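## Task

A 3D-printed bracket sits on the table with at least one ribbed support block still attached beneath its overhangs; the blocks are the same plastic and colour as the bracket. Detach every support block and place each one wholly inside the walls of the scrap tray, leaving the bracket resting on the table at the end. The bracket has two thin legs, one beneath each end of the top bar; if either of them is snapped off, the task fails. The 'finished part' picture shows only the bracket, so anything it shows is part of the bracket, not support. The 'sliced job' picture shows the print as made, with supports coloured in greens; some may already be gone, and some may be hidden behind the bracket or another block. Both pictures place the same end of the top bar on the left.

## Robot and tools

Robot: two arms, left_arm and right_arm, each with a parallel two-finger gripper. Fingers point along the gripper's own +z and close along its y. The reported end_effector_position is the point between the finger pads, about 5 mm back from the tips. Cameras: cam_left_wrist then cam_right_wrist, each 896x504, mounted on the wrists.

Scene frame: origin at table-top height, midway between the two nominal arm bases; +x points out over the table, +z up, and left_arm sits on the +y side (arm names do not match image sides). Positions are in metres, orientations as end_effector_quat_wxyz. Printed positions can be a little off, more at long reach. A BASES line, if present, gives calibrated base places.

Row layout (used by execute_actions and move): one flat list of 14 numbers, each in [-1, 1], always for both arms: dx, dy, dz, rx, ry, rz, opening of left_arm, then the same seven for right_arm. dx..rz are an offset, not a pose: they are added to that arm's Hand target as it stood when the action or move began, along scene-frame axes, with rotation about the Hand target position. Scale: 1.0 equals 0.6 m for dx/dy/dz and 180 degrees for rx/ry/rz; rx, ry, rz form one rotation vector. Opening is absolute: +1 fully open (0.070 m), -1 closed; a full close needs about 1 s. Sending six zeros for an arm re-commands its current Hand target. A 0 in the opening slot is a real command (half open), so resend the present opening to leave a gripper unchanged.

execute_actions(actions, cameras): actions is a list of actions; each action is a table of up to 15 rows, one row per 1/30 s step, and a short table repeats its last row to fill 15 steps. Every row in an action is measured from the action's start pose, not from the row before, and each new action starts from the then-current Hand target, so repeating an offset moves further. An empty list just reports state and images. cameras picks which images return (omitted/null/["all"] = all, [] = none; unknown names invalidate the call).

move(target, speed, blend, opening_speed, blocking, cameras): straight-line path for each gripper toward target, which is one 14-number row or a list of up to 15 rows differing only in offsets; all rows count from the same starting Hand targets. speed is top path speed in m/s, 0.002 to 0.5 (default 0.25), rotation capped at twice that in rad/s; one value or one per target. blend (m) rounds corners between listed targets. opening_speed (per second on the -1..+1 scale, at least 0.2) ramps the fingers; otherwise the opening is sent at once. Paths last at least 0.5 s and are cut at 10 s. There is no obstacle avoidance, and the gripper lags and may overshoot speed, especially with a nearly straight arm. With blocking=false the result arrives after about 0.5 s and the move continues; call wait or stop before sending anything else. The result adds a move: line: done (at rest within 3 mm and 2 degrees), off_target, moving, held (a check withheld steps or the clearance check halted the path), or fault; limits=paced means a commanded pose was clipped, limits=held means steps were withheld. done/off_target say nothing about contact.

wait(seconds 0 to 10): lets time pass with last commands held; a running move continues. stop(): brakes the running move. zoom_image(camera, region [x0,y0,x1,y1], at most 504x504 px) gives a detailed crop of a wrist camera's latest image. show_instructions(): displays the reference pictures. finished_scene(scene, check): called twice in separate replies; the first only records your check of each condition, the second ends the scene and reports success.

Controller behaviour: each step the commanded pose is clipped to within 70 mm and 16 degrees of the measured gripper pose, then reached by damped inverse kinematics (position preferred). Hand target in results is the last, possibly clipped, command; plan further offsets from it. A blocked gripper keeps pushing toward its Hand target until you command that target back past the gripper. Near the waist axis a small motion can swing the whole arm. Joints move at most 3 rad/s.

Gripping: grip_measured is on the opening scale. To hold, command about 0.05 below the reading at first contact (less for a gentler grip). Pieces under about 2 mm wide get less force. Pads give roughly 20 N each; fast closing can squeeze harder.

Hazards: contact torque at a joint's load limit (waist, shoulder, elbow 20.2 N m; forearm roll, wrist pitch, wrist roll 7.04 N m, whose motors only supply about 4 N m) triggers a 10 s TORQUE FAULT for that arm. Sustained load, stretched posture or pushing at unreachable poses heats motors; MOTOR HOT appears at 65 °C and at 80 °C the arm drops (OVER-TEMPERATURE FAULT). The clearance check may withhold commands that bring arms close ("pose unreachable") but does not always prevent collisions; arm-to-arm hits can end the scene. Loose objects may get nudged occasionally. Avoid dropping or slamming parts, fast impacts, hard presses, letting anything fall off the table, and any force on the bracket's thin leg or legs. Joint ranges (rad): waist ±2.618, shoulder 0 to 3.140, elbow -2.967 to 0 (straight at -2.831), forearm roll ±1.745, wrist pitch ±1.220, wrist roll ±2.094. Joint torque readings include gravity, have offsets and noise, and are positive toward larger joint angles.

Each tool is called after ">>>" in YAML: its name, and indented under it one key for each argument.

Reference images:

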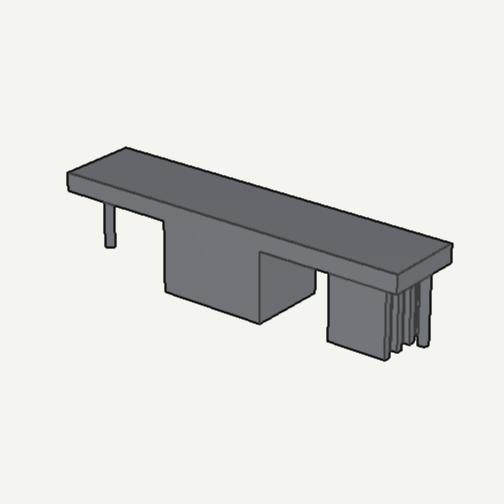

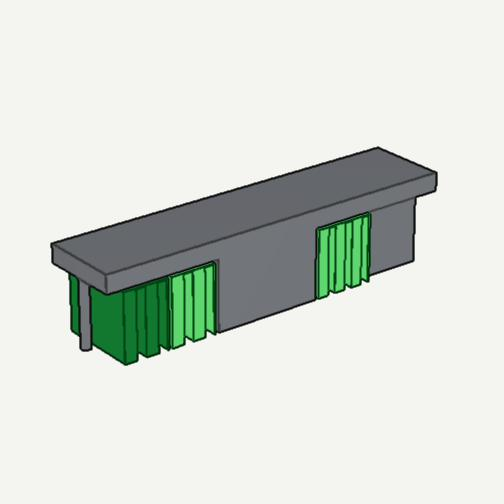

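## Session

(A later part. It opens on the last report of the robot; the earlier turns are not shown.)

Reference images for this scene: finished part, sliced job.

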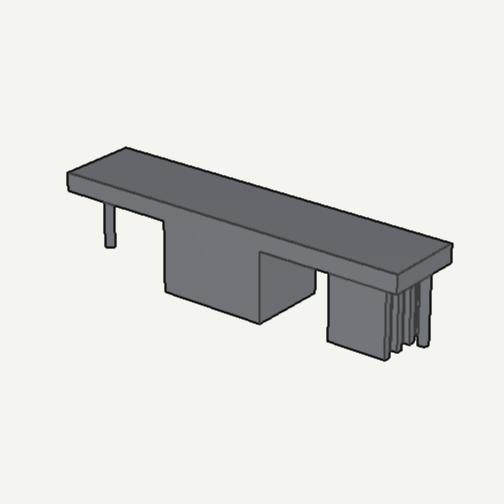

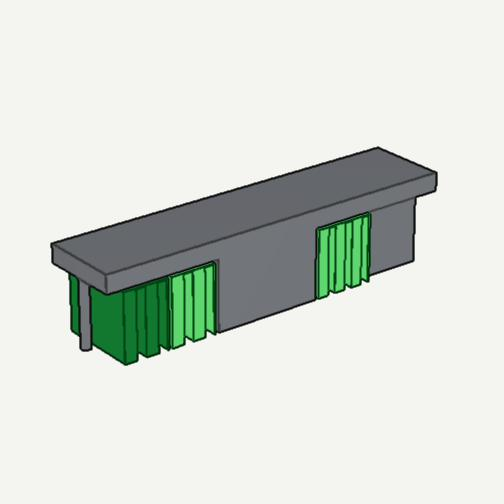

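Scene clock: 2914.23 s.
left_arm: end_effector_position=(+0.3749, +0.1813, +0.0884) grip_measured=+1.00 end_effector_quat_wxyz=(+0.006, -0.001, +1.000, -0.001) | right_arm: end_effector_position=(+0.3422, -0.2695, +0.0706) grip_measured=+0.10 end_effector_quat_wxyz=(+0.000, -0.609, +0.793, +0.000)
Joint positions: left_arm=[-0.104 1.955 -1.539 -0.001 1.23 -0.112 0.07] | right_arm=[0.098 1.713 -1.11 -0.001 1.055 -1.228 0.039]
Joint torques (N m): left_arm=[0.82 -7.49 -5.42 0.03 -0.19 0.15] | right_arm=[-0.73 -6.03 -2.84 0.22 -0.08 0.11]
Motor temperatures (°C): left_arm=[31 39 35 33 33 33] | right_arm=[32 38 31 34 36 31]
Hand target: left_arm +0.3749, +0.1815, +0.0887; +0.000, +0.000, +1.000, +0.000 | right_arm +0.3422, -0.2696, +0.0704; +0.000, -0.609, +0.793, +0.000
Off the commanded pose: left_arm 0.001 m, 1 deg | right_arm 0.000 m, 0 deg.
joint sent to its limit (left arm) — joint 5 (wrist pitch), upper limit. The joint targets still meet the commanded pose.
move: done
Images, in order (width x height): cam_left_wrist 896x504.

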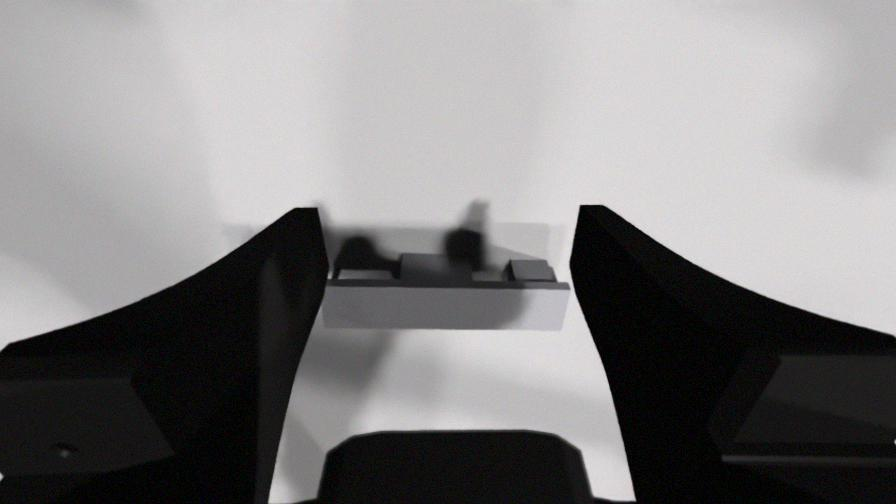

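>>> execute_actions:
  actions: []

Scene clock: 2928.23 s.
left_arm: end_effector_position=(+0.3749, +0.1815, +0.0884) grip_measured=+1.00 end_effector_quat_wxyz=(+0.006, +0.000, +1.000, -0.001) | right_arm: end_effector_position=(+0.3422, -0.2695, +0.0706) grip_measured=+0.10 end_effector_quat_wxyz=(+0.000, -0.609, +0.793, +0.000)
Joint positions: left_arm=[-0.104 1.955 -1.539 0 1.23 -0.112 0.07] | right_arm=[0.098 1.713 -1.11 -0.001 1.055 -1.228 0.038]
Joint torques (N m): left_arm=[-0.64 -9.14 -4.75 0.03 -0.22 0.03] | right_arm=[-0.76 -6.02 -2.84 0.21 -0.07 0.11]
Motor temperatures (°C): left_arm=[31 41 35 33 33 33] | right_arm=[32 38 31 34 36 31]
Hand target: left_arm +0.3749, +0.1815, +0.0887; +0.000, +0.000, +1.000, +0.000 | right_arm +0.3422, -0.2696, +0.0704; +0.000, -0.609, +0.793, +0.000
Tool commands: left_gripper/opening=+1.0 right_gripper/opening=+0.1
Off the commanded pose: left_arm 0.002 m, 1 deg | right_arm 0.000 m, 0 deg.

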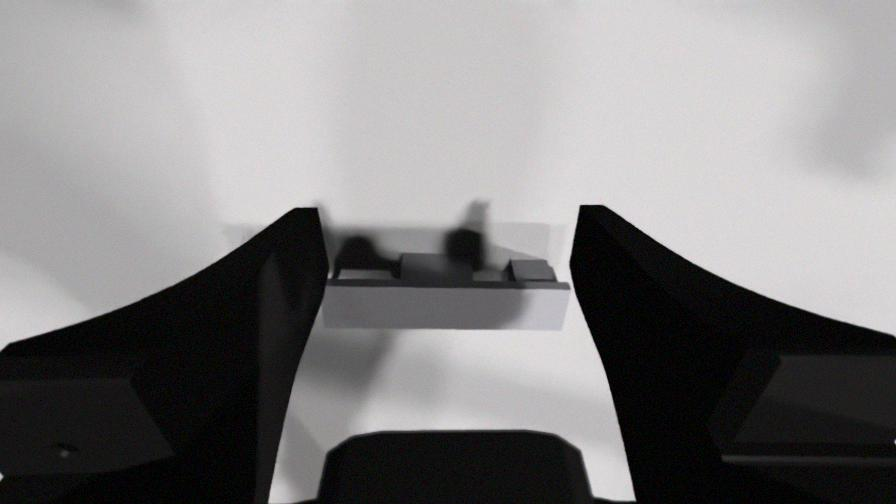

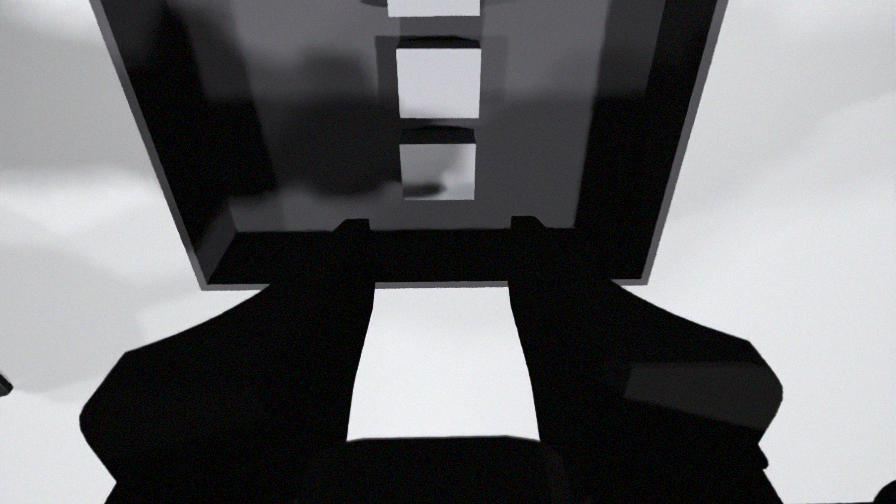

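>>> zoom_image:
  camera: "cam_left_wrist"
  region: [300, 180, 600, 350]

>>> zoom_image:
  camera: "cam_right_wrist"
  region: [200, 0, 700, 300]

Scaled by 1.680 from the camera's 896x504 image, which has a finer 1280x720 frame.

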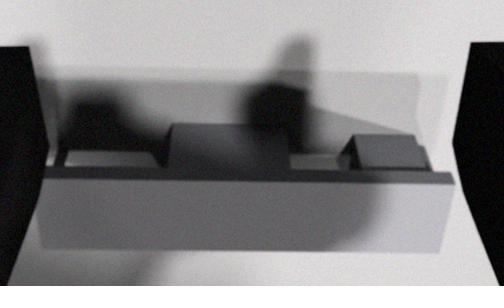

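Scaled by 1.008 from the camera's 896x504 image, which has a finer 1280x720 frame.

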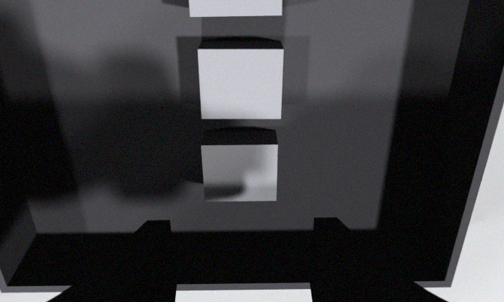

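>>> zoom_image:
  camera: "cam_left_wrist"
  region: [490, 240, 580, 300]

>>> zoom_image:
  camera: "cam_left_wrist"
  region: [315, 240, 415, 300]

>>> show_instructions:

Scaled by 5.600 from the camera's 896x504 image, which has a finer 1280x720 frame.

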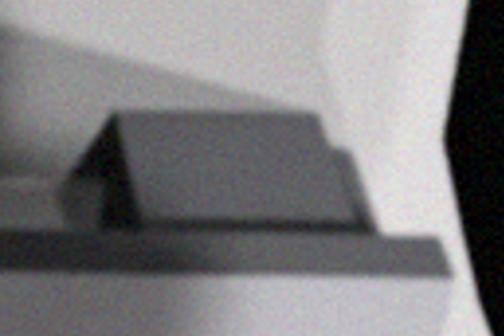

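Scaled by 5.040 from the camera's 896x504 image, which has a finer 1280x720 frame.

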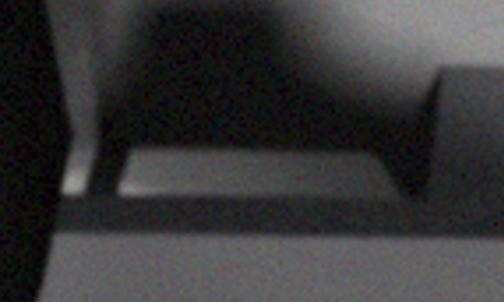

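Reference images for this scene: finished part, sliced job.

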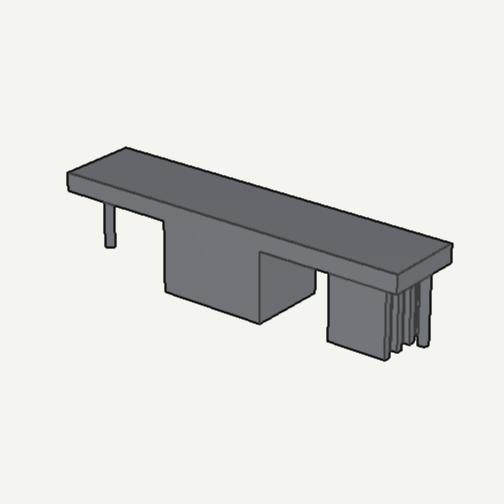

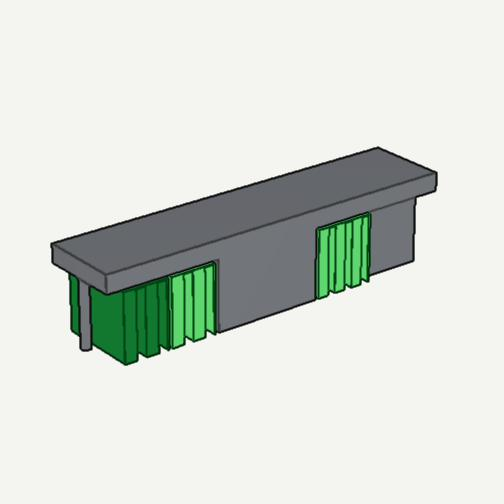

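>>> move:
  target: [0, 0, 0, 0, 0, 0, 1, 0, 0.04, 0.15, 0, 0, 0, 0.1]
  speed: 0.2

Scene clock: 3011.73 s.
left_arm: end_effector_position=(+0.3749, +0.1815, +0.0884) grip_measured=+1.00 end_effector_quat_wxyz=(+0.006, +0.000, +1.000, -0.001) | right_arm: end_effector_position=(+0.3420, -0.2461, +0.1612) grip_measured=+0.10 end_effector_quat_wxyz=(+0.067, -0.606, +0.792, -0.037)
Joint positions: left_arm=[-0.104 1.955 -1.539 0 1.23 -0.112 0.07] | right_arm=[0.173 1.525 -1.245 -0.001 1.224 -1.149 0.038]
Joint torques (N m): left_arm=[-0.63 -9.47 -4.92 0.02 -0.23 0.03] | right_arm=[-0.18 -4.79 -3.3 -0.12 -0.04 -0.05]
Motor temperatures (°C): left_arm=[31 44 35 33 33 33] | right_arm=[32 38 31 34 36 31]
Hand target: left_arm +0.3749, +0.1815, +0.0887; +0.000, +0.000, +1.000, +0.000 | right_arm +0.3420, -0.2464, +0.1612; +0.000, -0.607, +0.794, +0.000
Off the commanded pose: left_arm 0.000 m, 1 deg | right_arm 0.001 m, 9 deg.
joint sent to its limit (left arm) — joint 5 (wrist pitch), upper limit. The joint targets still meet the commanded pose.
joint sent to its limit (right arm) — joint 5 (wrist pitch), upper limit. The joint targets are off in orientation, not in position.
move: off_target (right_arm)

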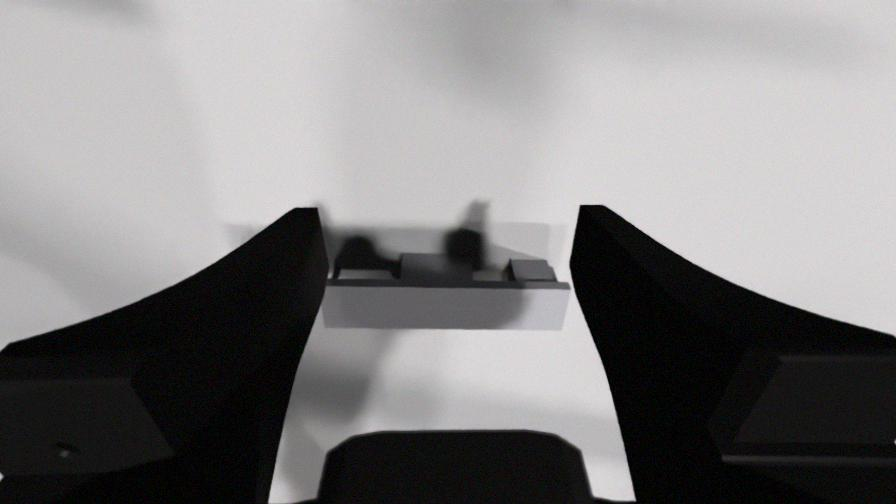

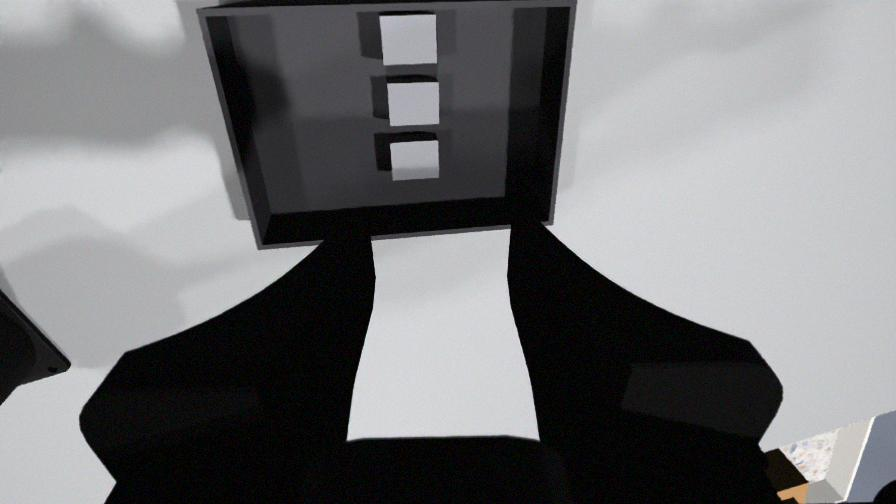

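>>> zoom_image:
  camera: "cam_right_wrist"
  region: [190, 0, 590, 250]

>>> zoom_image:
  camera: "cam_left_wrist"
  region: [310, 220, 590, 340]

Scaled by 1.260 from the camera's 896x504 image, which has a finer 1280x720 frame.

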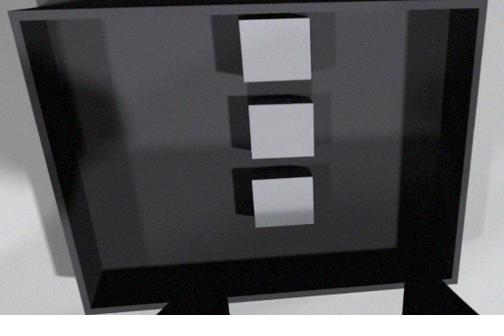

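Scaled by 1.800 from the camera's 896x504 image, which has a finer 1280x720 frame.

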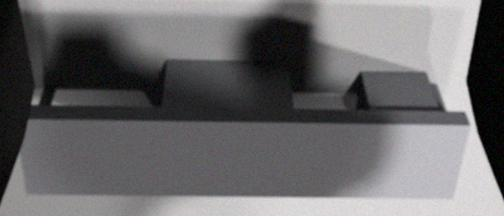

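>>> move:
  target: [0, 0, 0, 0, 0, 0, 1, 0, 0.1, 0, 0, 0, 0, 0.1]
  speed: 0.2
  cameras: ["cam_right_wrist"]

Scene clock: 3049.87 s.
left_arm: end_effector_position=(+0.3749, +0.1815, +0.0884) grip_measured=+1.00 end_effector_quat_wxyz=(+0.006, +0.000, +1.000, -0.001) | right_arm: end_effector_position=(+0.3417, -0.1854, +0.1609) grip_measured=+0.10 end_effector_quat_wxyz=(+0.075, -0.606, +0.792, -0.024)
Joint positions: left_arm=[-0.104 1.955 -1.539 0 1.23 -0.112 0.07] | right_arm=[0.359 1.573 -1.297 0 1.224 -0.964 0.038]
Joint torques (N m): left_arm=[-0.62 -9.42 -6.02 0.03 -0.24 0.03] | right_arm=[-0.75 -6.23 -4.18 -0.1 0.05 -0.06]
Motor temperatures (°C): left_arm=[31 44 36 33 33 33] | right_arm=[32 37 32 34 36 31]
Hand target: left_arm +0.3749, +0.1815, +0.0887; +0.000, +0.000, +1.000, +0.000 | right_arm +0.3418, -0.1859, +0.1616; +0.001, -0.607, +0.794, +0.000
Off the commanded pose: left_arm 0.000 m, 1 deg | right_arm 0.001 m, 9 deg.
joint sent to its limit (left arm) — joint 5 (wrist pitch), upper limit. The joint targets still meet the commanded pose.
joint sent to its limit (right arm) — joint 5 (wrist pitch), upper limit. The joint targets are off in orientation, not in position.
move: off_target (right_arm)
Images, in order (width x height): cam_right_wrist 896x504.

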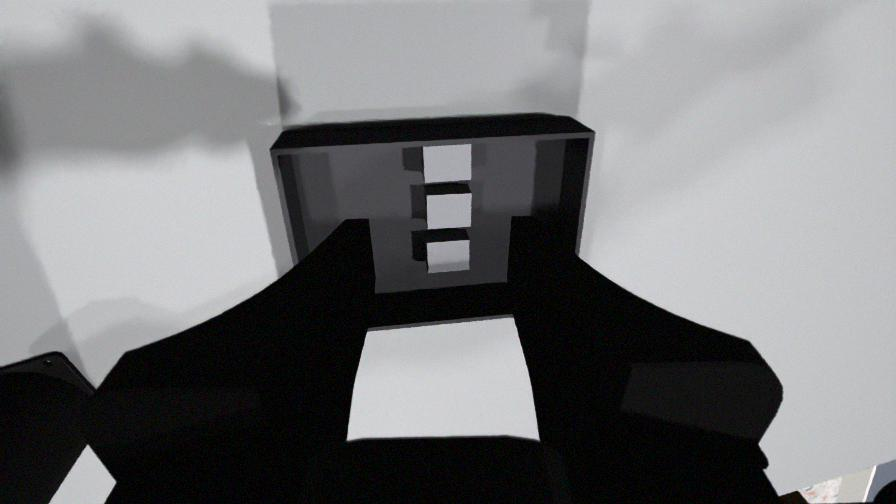

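>>> finished_scene:
  scene: 2
  check: "All support blocks off: the latest left view (from +x, upside-down image) shows the bracket with the gap between the D-end leg and the post empty (lit table visible across its full width) and the gap between the post and the permanent ribbed block empty (lit table across its full width). Three blocks were removed (dark-green D, light-green M at the leg end, light-green R between post and ribbed block) and these are all the green blocks in the sliced picture; a hidden one at the -x side would block the light that falls through both gaps, so none remains. The ribbed block at the R end belongs to the bracket (finished picture). Scrap tray: latest right views show the whole tray with three separate blocks standing flat in a row, each with its top face and footprint inside the four wall rims; R is nearest the +y wall but its top edge is still inside the rim's inner edge, not leaning or on the wall. Could be missed if R touched/overlapped the wall - views from two positions show a gap. Legs: D-end leg visible standing under the bar end, R-end leg was seen whole before set-down and is visible beside the ribbed block; no loose pieces on the table. Bracket: standing upright on the table, top face level, released, no gripper touches it; both grippers are clear of all objects. Views do not show the -x side directly, only through the gaps."

This call ended nothing. Check each condition that your pictures could not show: look closer or test it, and mend what is not met. Then call finished_scene again.

>>> execute_actions:
  actions: []
  cameras: ["cam_left_wrist"]

>>> zoom_image:
  camera: "cam_left_wrist"
  region: [460, 245, 530, 290]

>>> zoom_image:
  camera: "cam_left_wrist"
  region: [325, 245, 405, 290]

Scene clock: 3070.70 s.
left_arm: end_effector_position=(+0.3749, +0.1815, +0.0884) grip_measured=+1.00 end_effector_quat_wxyz=(+0.006, +0.000, +1.000, -0.001) | right_arm: end_effector_position=(+0.3418, -0.1857, +0.1612) grip_measured=+0.10 end_effector_quat_wxyz=(+0.076, -0.605, +0.792, -0.025)
Joint positions: left_arm=[-0.104 1.955 -1.539 0 1.23 -0.112 0.07] | right_arm=[0.359 1.572 -1.297 0 1.224 -0.964 0.039]
Joint torques (N m): left_arm=[-0.6 -9.45 -6.03 0.03 -0.24 0.03] | right_arm=[-0.81 -7.37 -3.19 -0.1 0.08 -0.07]
Motor temperatures (°C): left_arm=[31 44 36 33 33 33] | right_arm=[32 38 32 33 36 31]
Hand target: left_arm +0.3749, +0.1815, +0.0887; +0.000, +0.000, +1.000, +0.000 | right_arm +0.3418, -0.1859, +0.1616; +0.001, -0.607, +0.794, +0.000
Tool commands: left_gripper/opening=+1.0 right_gripper/opening=+0.1
Off the commanded pose: left_arm 0.000 m, 1 deg | right_arm 0.001 m, 9 deg.
Images, in order (width x height): cam_left_wrist 896x504.

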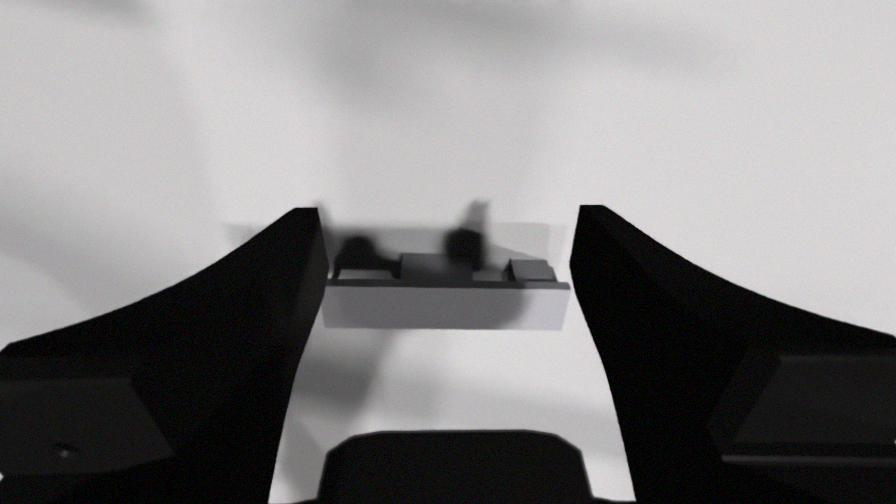

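Scaled by 7.200 from the camera's 896x504 image, which has a finer 1280x720 frame.

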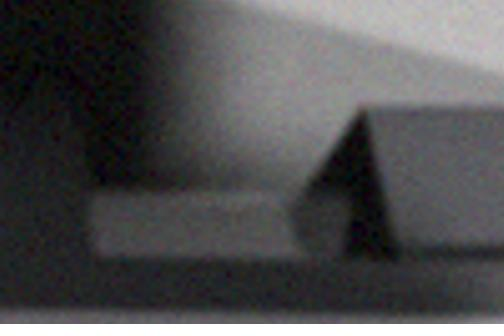

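Scaled by 6.300 from the camera's 896x504 image, which has a finer 1280x720 frame.

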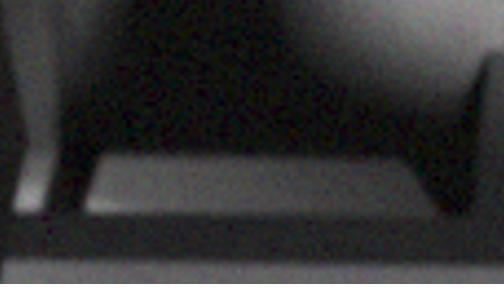

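>>> move:
  target: [-0.228, -0.142, 0, 0, 0, -0.778, 1, 0, 0, 0, 0, 0, 0, 0.1]
  speed: 0.45
  cameras: ["cam_left_wrist"]

Scene clock: 3353.87 s.
left_arm: end_effector_position=(+0.2406, +0.0948, +0.0883) grip_measured=+1.00 end_effector_quat_wxyz=(-0.001, +0.940, +0.341, +0.003) | right_arm: end_effector_position=(+0.3416, -0.1857, +0.1610) grip_measured=+0.10 end_effector_quat_wxyz=(+0.075, -0.606, +0.792, -0.024)
Joint positions: left_arm=[-0.474 1.609 -1.054 0.008 1.1 1.961 0.07] | right_arm=[0.359 1.572 -1.296 0 1.224 -0.964 0.038]
Joint torques (N m): left_arm=[0.4 -6.17 -4.86 -0.31 -0.21 0.07] | right_arm=[-0.55 -5.82 -4.07 -0.11 0.1 -0.07]
Motor temperatures (°C): left_arm=[31 45 36 33 33 33] | right_arm=[32 39 32 33 36 31]
Hand target: left_arm +0.2406, +0.0947, +0.0884; -0.001, +0.940, +0.341, +0.003 | right_arm +0.3418, -0.1859, +0.1616; +0.001, -0.607, +0.794, +0.000
Off the commanded pose: left_arm 0.003 m, 0 deg | right_arm 0.001 m, 9 deg.
joint sent to its limit (right arm) — joint 5 (wrist pitch), upper limit. The joint targets are off in orientation, not in position.
move: off_target (right_arm)
Images, in order (width x height): cam_left_wrist 896x504.

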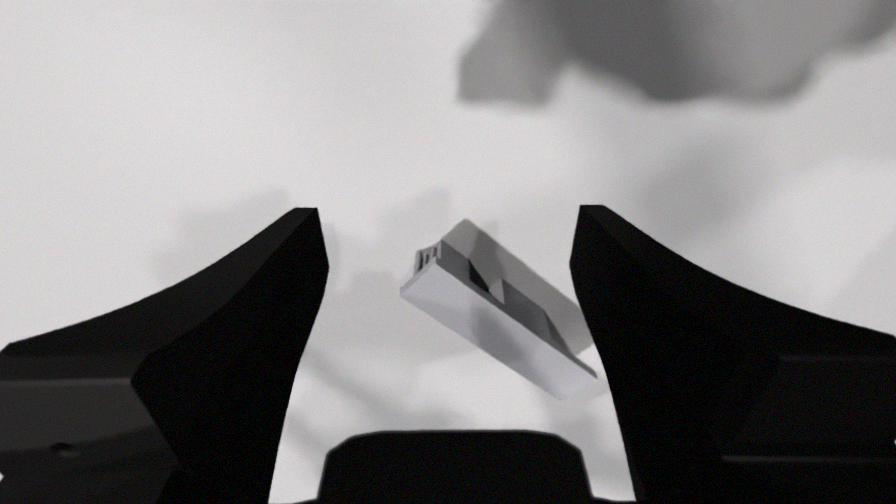

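>>> zoom_image:
  camera: "cam_left_wrist"
  region: [390, 205, 510, 305]

>>> zoom_image:
  camera: "cam_left_wrist"
  region: [450, 230, 610, 400]

Scaled by 4.200 from the camera's 896x504 image, which has a finer 1280x720 frame.

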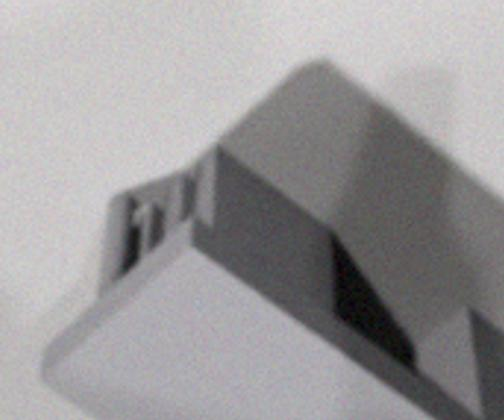

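Scaled by 2.965 from the camera's 896x504 image, which has a finer 1280x720 frame.

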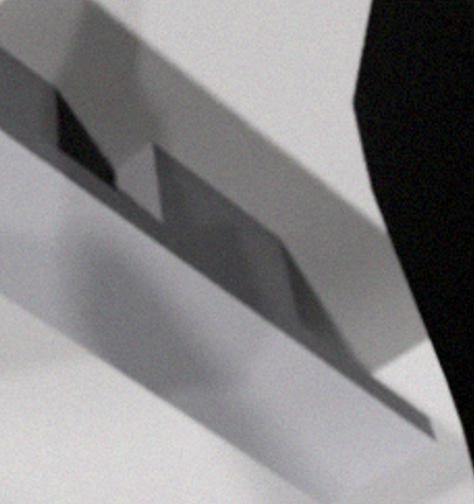

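>>> zoom_image:
  camera: "cam_left_wrist"
  region: [396, 235, 456, 300]

Scaled by 7.754 from the camera's 896x504 image, which has a finer 1280x720 frame.

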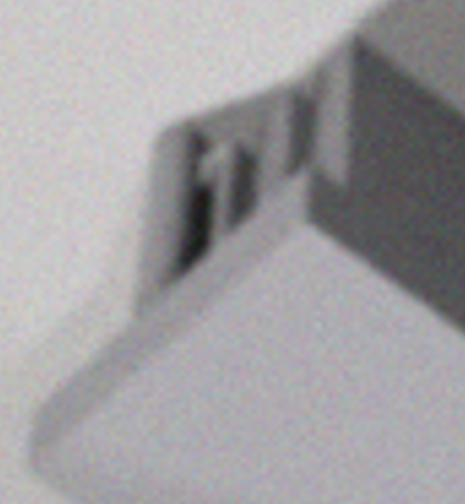

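>>> move:
  target: [0.189, -0.0388, -0.0107, 0, 0, 0.5, 1, 0, 0, 0, 0, 0, 0, 0.1]
  speed: 0.45
  cameras: ["cam_left_wrist"]

Scene clock: 3519.20 s.
left_arm: end_effector_position=(+0.3542, +0.0731, +0.0828) grip_measured=+1.00 end_effector_quat_wxyz=(+0.004, +0.423, +0.906, +0.001) | right_arm: end_effector_position=(+0.3416, -0.1857, +0.1610) grip_measured=+0.10 end_effector_quat_wxyz=(+0.075, -0.606, +0.792, -0.024)
Joint positions: left_arm=[-0.387 1.988 -1.569 0.002 1.23 0.478 0.07] | right_arm=[0.359 1.572 -1.296 0 1.224 -0.964 0.038]
Joint torques (N m): left_arm=[-0.03 -7.88 -5.19 -0.01 -0.18 0.12] | right_arm=[0.34 -5.83 -4.1 -0.08 0.11 -0.07]
Motor temperatures (°C): left_arm=[31 39 36 33 33 33] | right_arm=[31 39 33 33 35 31]
Hand target: left_arm +0.3542, +0.0733, +0.0829; -0.004, +0.423, +0.906, +0.001 | right_arm +0.3418, -0.1859, +0.1616; +0.001, -0.607, +0.794, +0.000
Off the commanded pose: left_arm 0.002 m, 1 deg | right_arm 0.001 m, 9 deg.
joint sent to its limit (left arm) — joint 5 (wrist pitch), upper limit. The joint targets still meet the commanded pose.
joint sent to its limit (right arm) — joint 5 (wrist pitch), upper limit. The joint targets are off in orientation, not in position.
move: off_target (right_arm)
Images, in order (width x height): cam_left_wrist 896x504.

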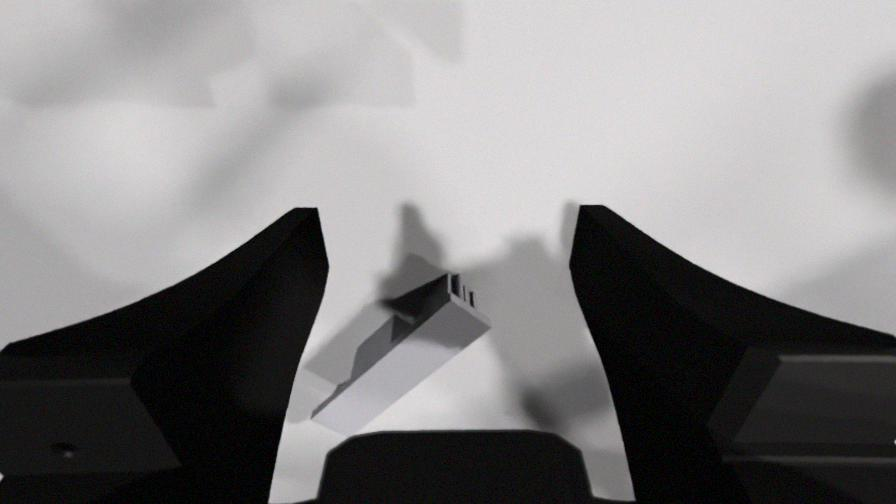

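>>> zoom_image:
  camera: "cam_left_wrist"
  region: [425, 260, 500, 340]

>>> zoom_image:
  camera: "cam_left_wrist"
  region: [370, 240, 500, 370]

>>> zoom_image:
  camera: "cam_left_wrist"
  region: [300, 300, 430, 430]

Scaled by 6.300 from the camera's 896x504 image, which has a finer 1280x720 frame.

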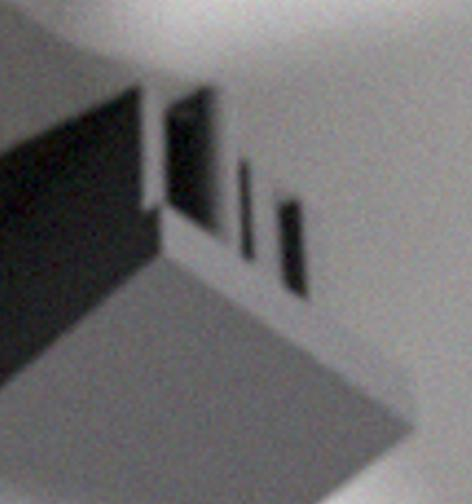

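Scaled by 3.877 from the camera's 896x504 image, which has a finer 1280x720 frame.

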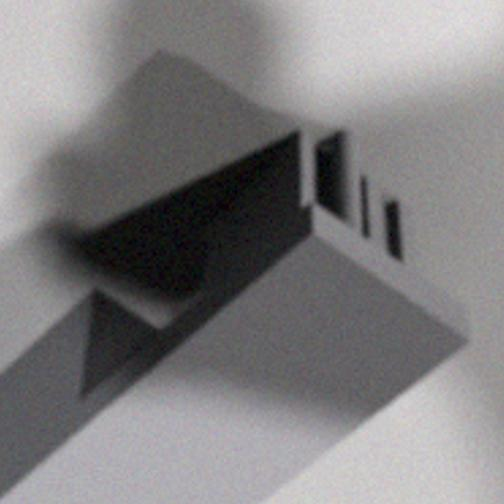

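Scaled by 3.877 from the camera's 896x504 image, which has a finer 1280x720 frame.

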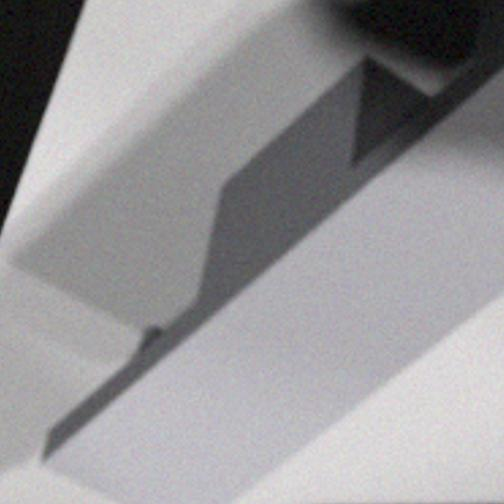

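>>> show_instructions:

Reference images for this scene: finished part, sliced job.

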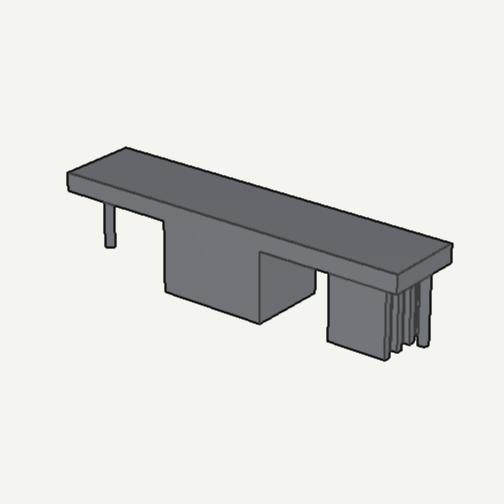

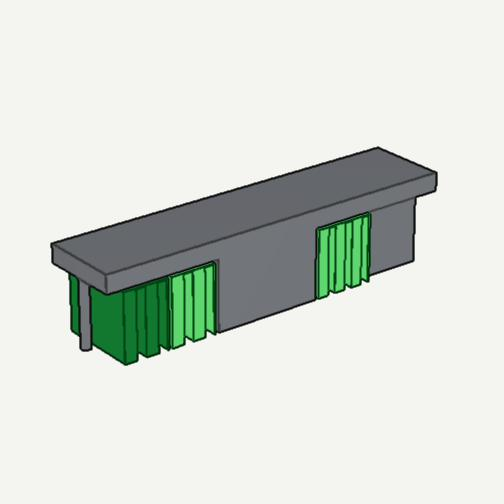

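>>> move:
  target: [-0.0542, 0.0252, -0.0798, 0, 0, -0.0556, 1, 0, 0, 0, 0, 0, 0, 0.1]
  speed: 0.15
  cameras: ["cam_left_wrist"]

Scene clock: 3672.37 s.
left_arm: end_effector_position=(+0.3214, +0.0868, +0.0342) grip_measured=+1.00 end_effector_quat_wxyz=(-0.004, +0.502, +0.865, +0.001) | right_arm: end_effector_position=(+0.3416, -0.1857, +0.1610) grip_measured=+0.10 end_effector_quat_wxyz=(+0.075, -0.606, +0.792, -0.024)
Joint positions: left_arm=[-0.387 1.943 -1.289 0.003 1.011 0.654 0.07] | right_arm=[0.359 1.572 -1.296 0 1.224 -0.964 0.038]
Joint torques (N m): left_arm=[-0.14 -8.97 -5.62 -0.19 -0.13 0.03] | right_arm=[0.67 -5.77 -3.85 -0.06 0.11 -0.07]
Motor temperatures (°C): left_arm=[31 45 35 33 33 33] | right_arm=[31 38 32 33 35 31]
Hand target: left_arm +0.3216, +0.0870, +0.0346; -0.003, +0.501, +0.865, +0.001 | right_arm +0.3418, -0.1859, +0.1616; +0.001, -0.607, +0.794, +0.000
Off the commanded pose: left_arm 0.002 m, 0 deg | right_arm 0.001 m, 9 deg.
joint sent to its limit (right arm) — joint 5 (wrist pitch), upper limit. The joint targets are off in orientation, not in position.
move: off_target (right_arm)
Images, in order (width x height): cam_left_wrist 896x504.

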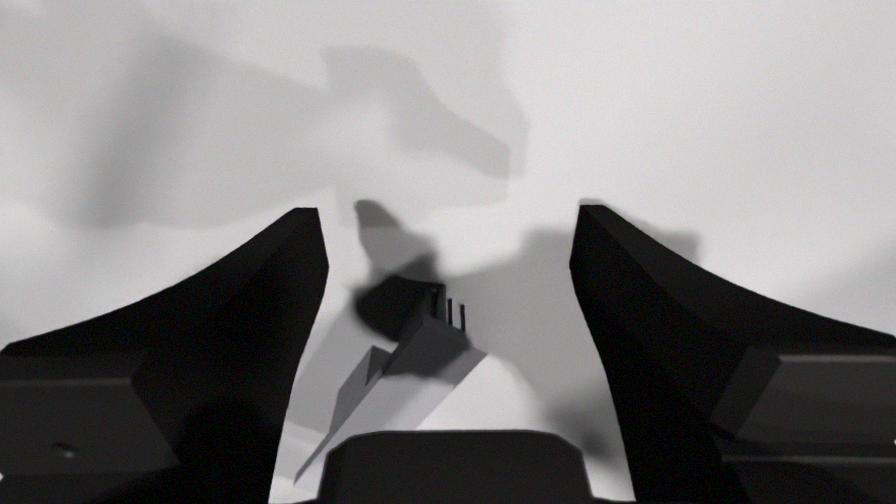

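>>> zoom_image:
  camera: "cam_left_wrist"
  region: [395, 270, 495, 370]

>>> zoom_image:
  camera: "cam_left_wrist"
  region: [415, 275, 475, 340]

Scaled by 5.040 from the camera's 896x504 image, which has a finer 1280x720 frame.

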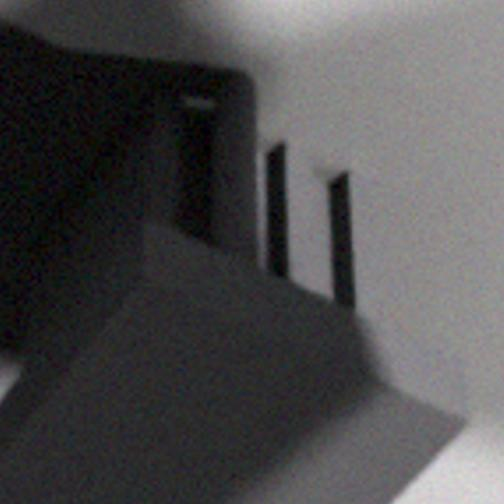

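Scaled by 7.754 from the camera's 896x504 image, which has a finer 1280x720 frame.

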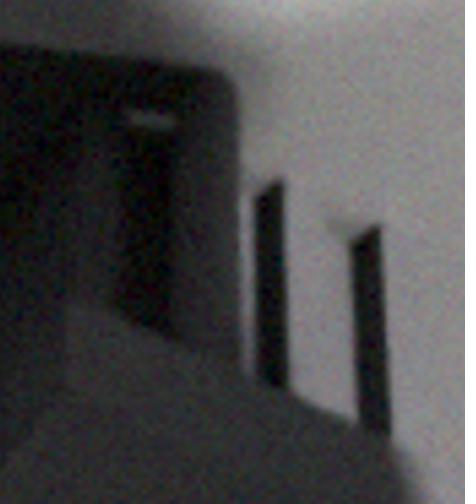

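>>> move:
  target: [0.094, 0.1567, 0.0008, 0, 0, 0.472, 1, 0, 0, 0, 0, 0, 0, 0.1]
  speed: 0.3
  cameras: ["cam_left_wrist"]

Scene clock: 3759.93 s.
left_arm: end_effector_position=(+0.3754, +0.1813, +0.0343) grip_measured=+1.00 end_effector_quat_wxyz=(-0.005, -0.215, +0.977, -0.003) | right_arm: end_effector_position=(+0.3416, -0.1857, +0.1610) grip_measured=+0.10 end_effector_quat_wxyz=(+0.075, -0.606, +0.792, -0.024)
Joint positions: left_arm=[-0.099 2.035 -1.443 -0.011 1.073 -0.536 0.07] | right_arm=[0.359 1.572 -1.296 0 1.224 -0.964 0.038]
Joint torques (N m): left_arm=[-0.01 -7.83 -5.28 0.03 -0.16 0.16] | right_arm=[0.65 -5.5 -3.42 0 0.11 -0.07]
Motor temperatures (°C): left_arm=[31 42 36 33 33 33] | right_arm=[31 39 32 33 35 31]
Hand target: left_arm +0.3753, +0.1814, +0.0340; -0.005, -0.215, +0.977, -0.003 | right_arm +0.3418, -0.1859, +0.1616; +0.001, -0.607, +0.794, +0.000
Off the commanded pose: left_arm 0.003 m, 0 deg | right_arm 0.001 m, 9 deg.
joint sent to its limit (right arm) — joint 5 (wrist pitch), upper limit. The joint targets are off in orientation, not in position.
move: off_target (right_arm)
Images, in order (width x height): cam_left_wrist 896x504.

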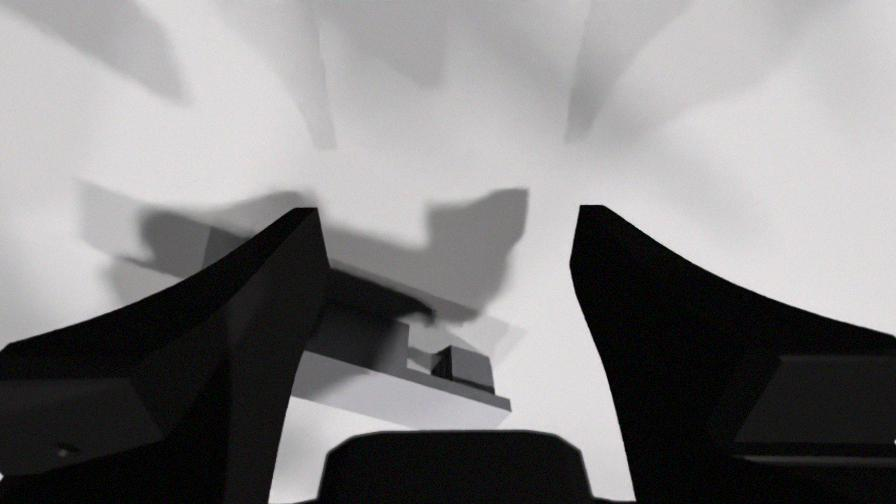

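>>> zoom_image:
  camera: "cam_left_wrist"
  region: [395, 320, 525, 430]

>>> zoom_image:
  camera: "cam_left_wrist"
  region: [425, 335, 505, 400]

Scaled by 3.877 from the camera's 896x504 image, which has a finer 1280x720 frame.

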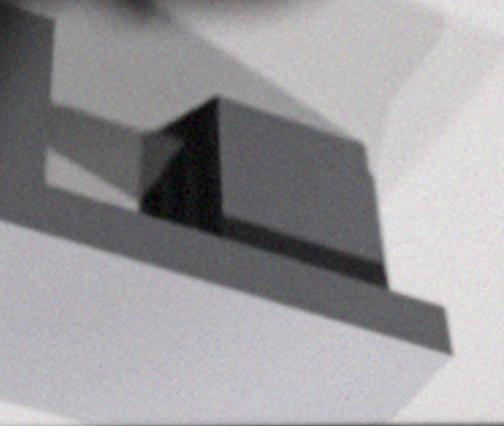

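Scaled by 6.300 from the camera's 896x504 image, which has a finer 1280x720 frame.

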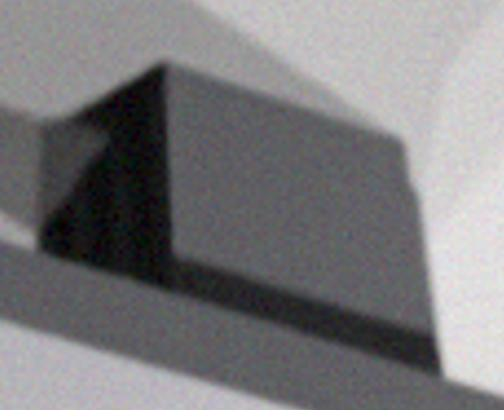

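>>> move:
  target: [-0.1088, -0.1835, 0.0017, 0, 0, -0.583, 1, 0, 0, 0, 0, 0, 0, 0.1]
  speed: 0.3
  cameras: ["cam_left_wrist"]

Scene clock: 3910.93 s.
left_arm: end_effector_position=(+0.3131, +0.0708, +0.0357) grip_measured=+1.00 end_effector_quat_wxyz=(-0.005, +0.644, +0.765, +0.006) | right_arm: end_effector_position=(+0.3416, -0.1857, +0.1610) grip_measured=+0.10 end_effector_quat_wxyz=(+0.075, -0.606, +0.792, -0.024)
Joint positions: left_arm=[-0.444 1.937 -1.286 0.016 1.014 0.939 0.07] | right_arm=[0.359 1.572 -1.296 0 1.224 -0.964 0.038]
Joint torques (N m): left_arm=[0.56 -8.96 -4.43 -0.22 -0.28 0.04] | right_arm=[0.55 -6.57 -3.76 0.06 0.1 -0.07]
Motor temperatures (°C): left_arm=[31 46 35 33 33 33] | right_arm=[31 38 33 33 35 31]
Hand target: left_arm +0.3131, +0.0709, +0.0357; -0.005, +0.644, +0.765, +0.006 | right_arm +0.3418, -0.1859, +0.1616; +0.001, -0.607, +0.794, +0.000
Off the commanded pose: left_arm 0.003 m, 0 deg | right_arm 0.001 m, 9 deg.
joint sent to its limit (right arm) — joint 5 (wrist pitch), upper limit. The joint targets are off in orientation, not in position.
move: off_target (right_arm)
Images, in order (width x height): cam_left_wrist 896x504.

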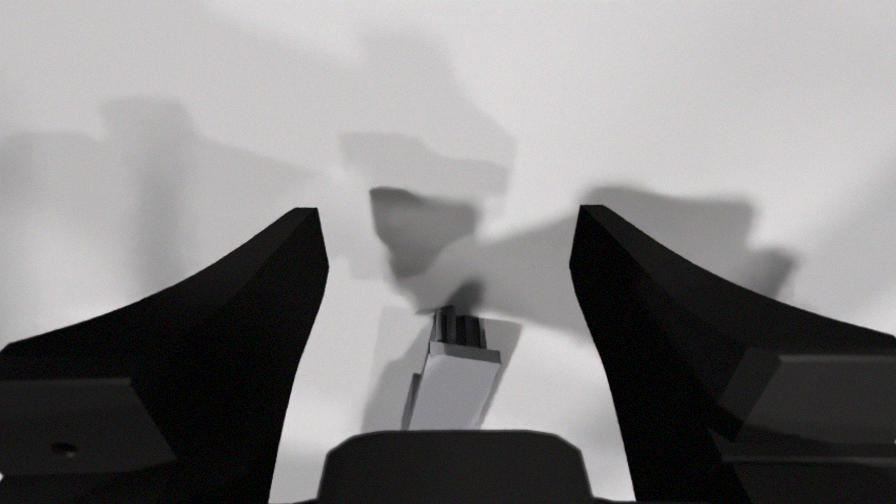

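>>> zoom_image:
  camera: "cam_left_wrist"
  region: [420, 295, 510, 375]

>>> zoom_image:
  camera: "cam_left_wrist"
  region: [425, 300, 475, 355]

Scaled by 5.600 from the camera's 896x504 image, which has a finer 1280x720 frame.

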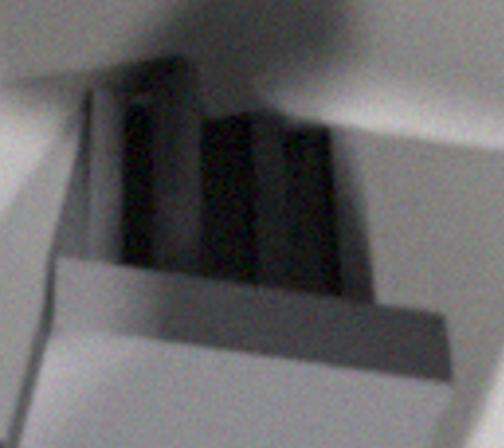

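Scaled by 9.164 from the camera's 896x504 image, which has a finer 1280x720 frame.

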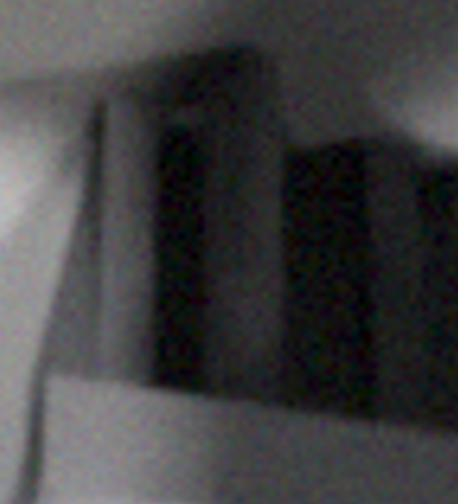

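>>> move:
  target: [-0.0497, -0.0327, 0.0405, 0, 0, -0.122, 1, 0, 0, 0, 0, 0, 0, 0.1]
  speed: 0.2
  cameras: ["cam_left_wrist"]

Scene clock: 3968.47 s.
left_arm: end_effector_position=(+0.2840, +0.0509, +0.0603) grip_measured=+1.00 end_effector_quat_wxyz=(-0.003, +0.778, +0.629, +0.008) | right_arm: end_effector_position=(+0.3416, -0.1857, +0.1610) grip_measured=+0.10 end_effector_quat_wxyz=(+0.075, -0.606, +0.792, -0.024)
Joint positions: left_arm=[-0.535 1.843 -1.249 0.019 1.065 1.23 0.07] | right_arm=[0.359 1.572 -1.296 0 1.224 -0.964 0.038]
Joint torques (N m): left_arm=[0.49 -7.47 -4.5 -0.08 -0.25 0.03] | right_arm=[0.45 -6.52 -3.6 0.11 0.11 -0.06]
Motor temperatures (°C): left_arm=[31 44 36 33 33 33] | right_arm=[31 39 32 33 35 31]
Hand target: left_arm +0.2839, +0.0513, +0.0601; -0.004, +0.778, +0.629, +0.008 | right_arm +0.3418, -0.1859, +0.1616; +0.001, -0.607, +0.794, +0.000
Off the commanded pose: left_arm 0.001 m, 0 deg | right_arm 0.001 m, 9 deg.
joint sent to its limit (right arm) — joint 5 (wrist pitch), upper limit. The joint targets are off in orientation, not in position.
move: off_target (right_arm)
Images, in order (width x height): cam_left_wrist 896x504.

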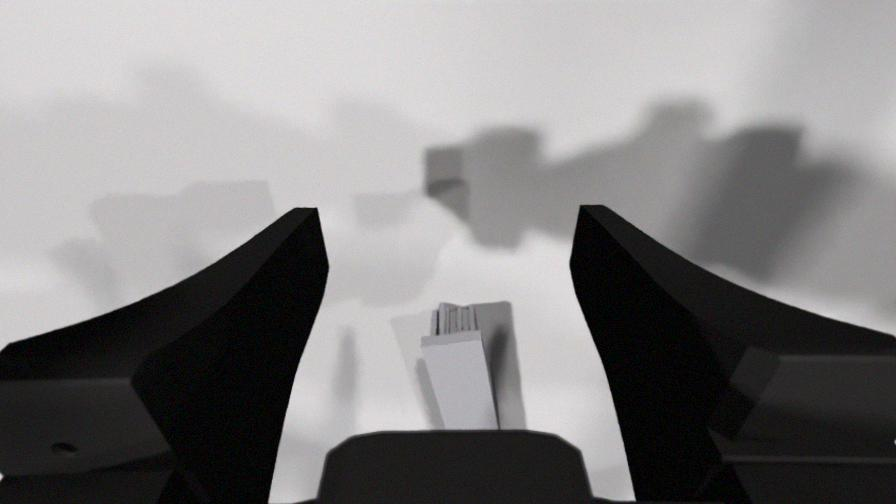

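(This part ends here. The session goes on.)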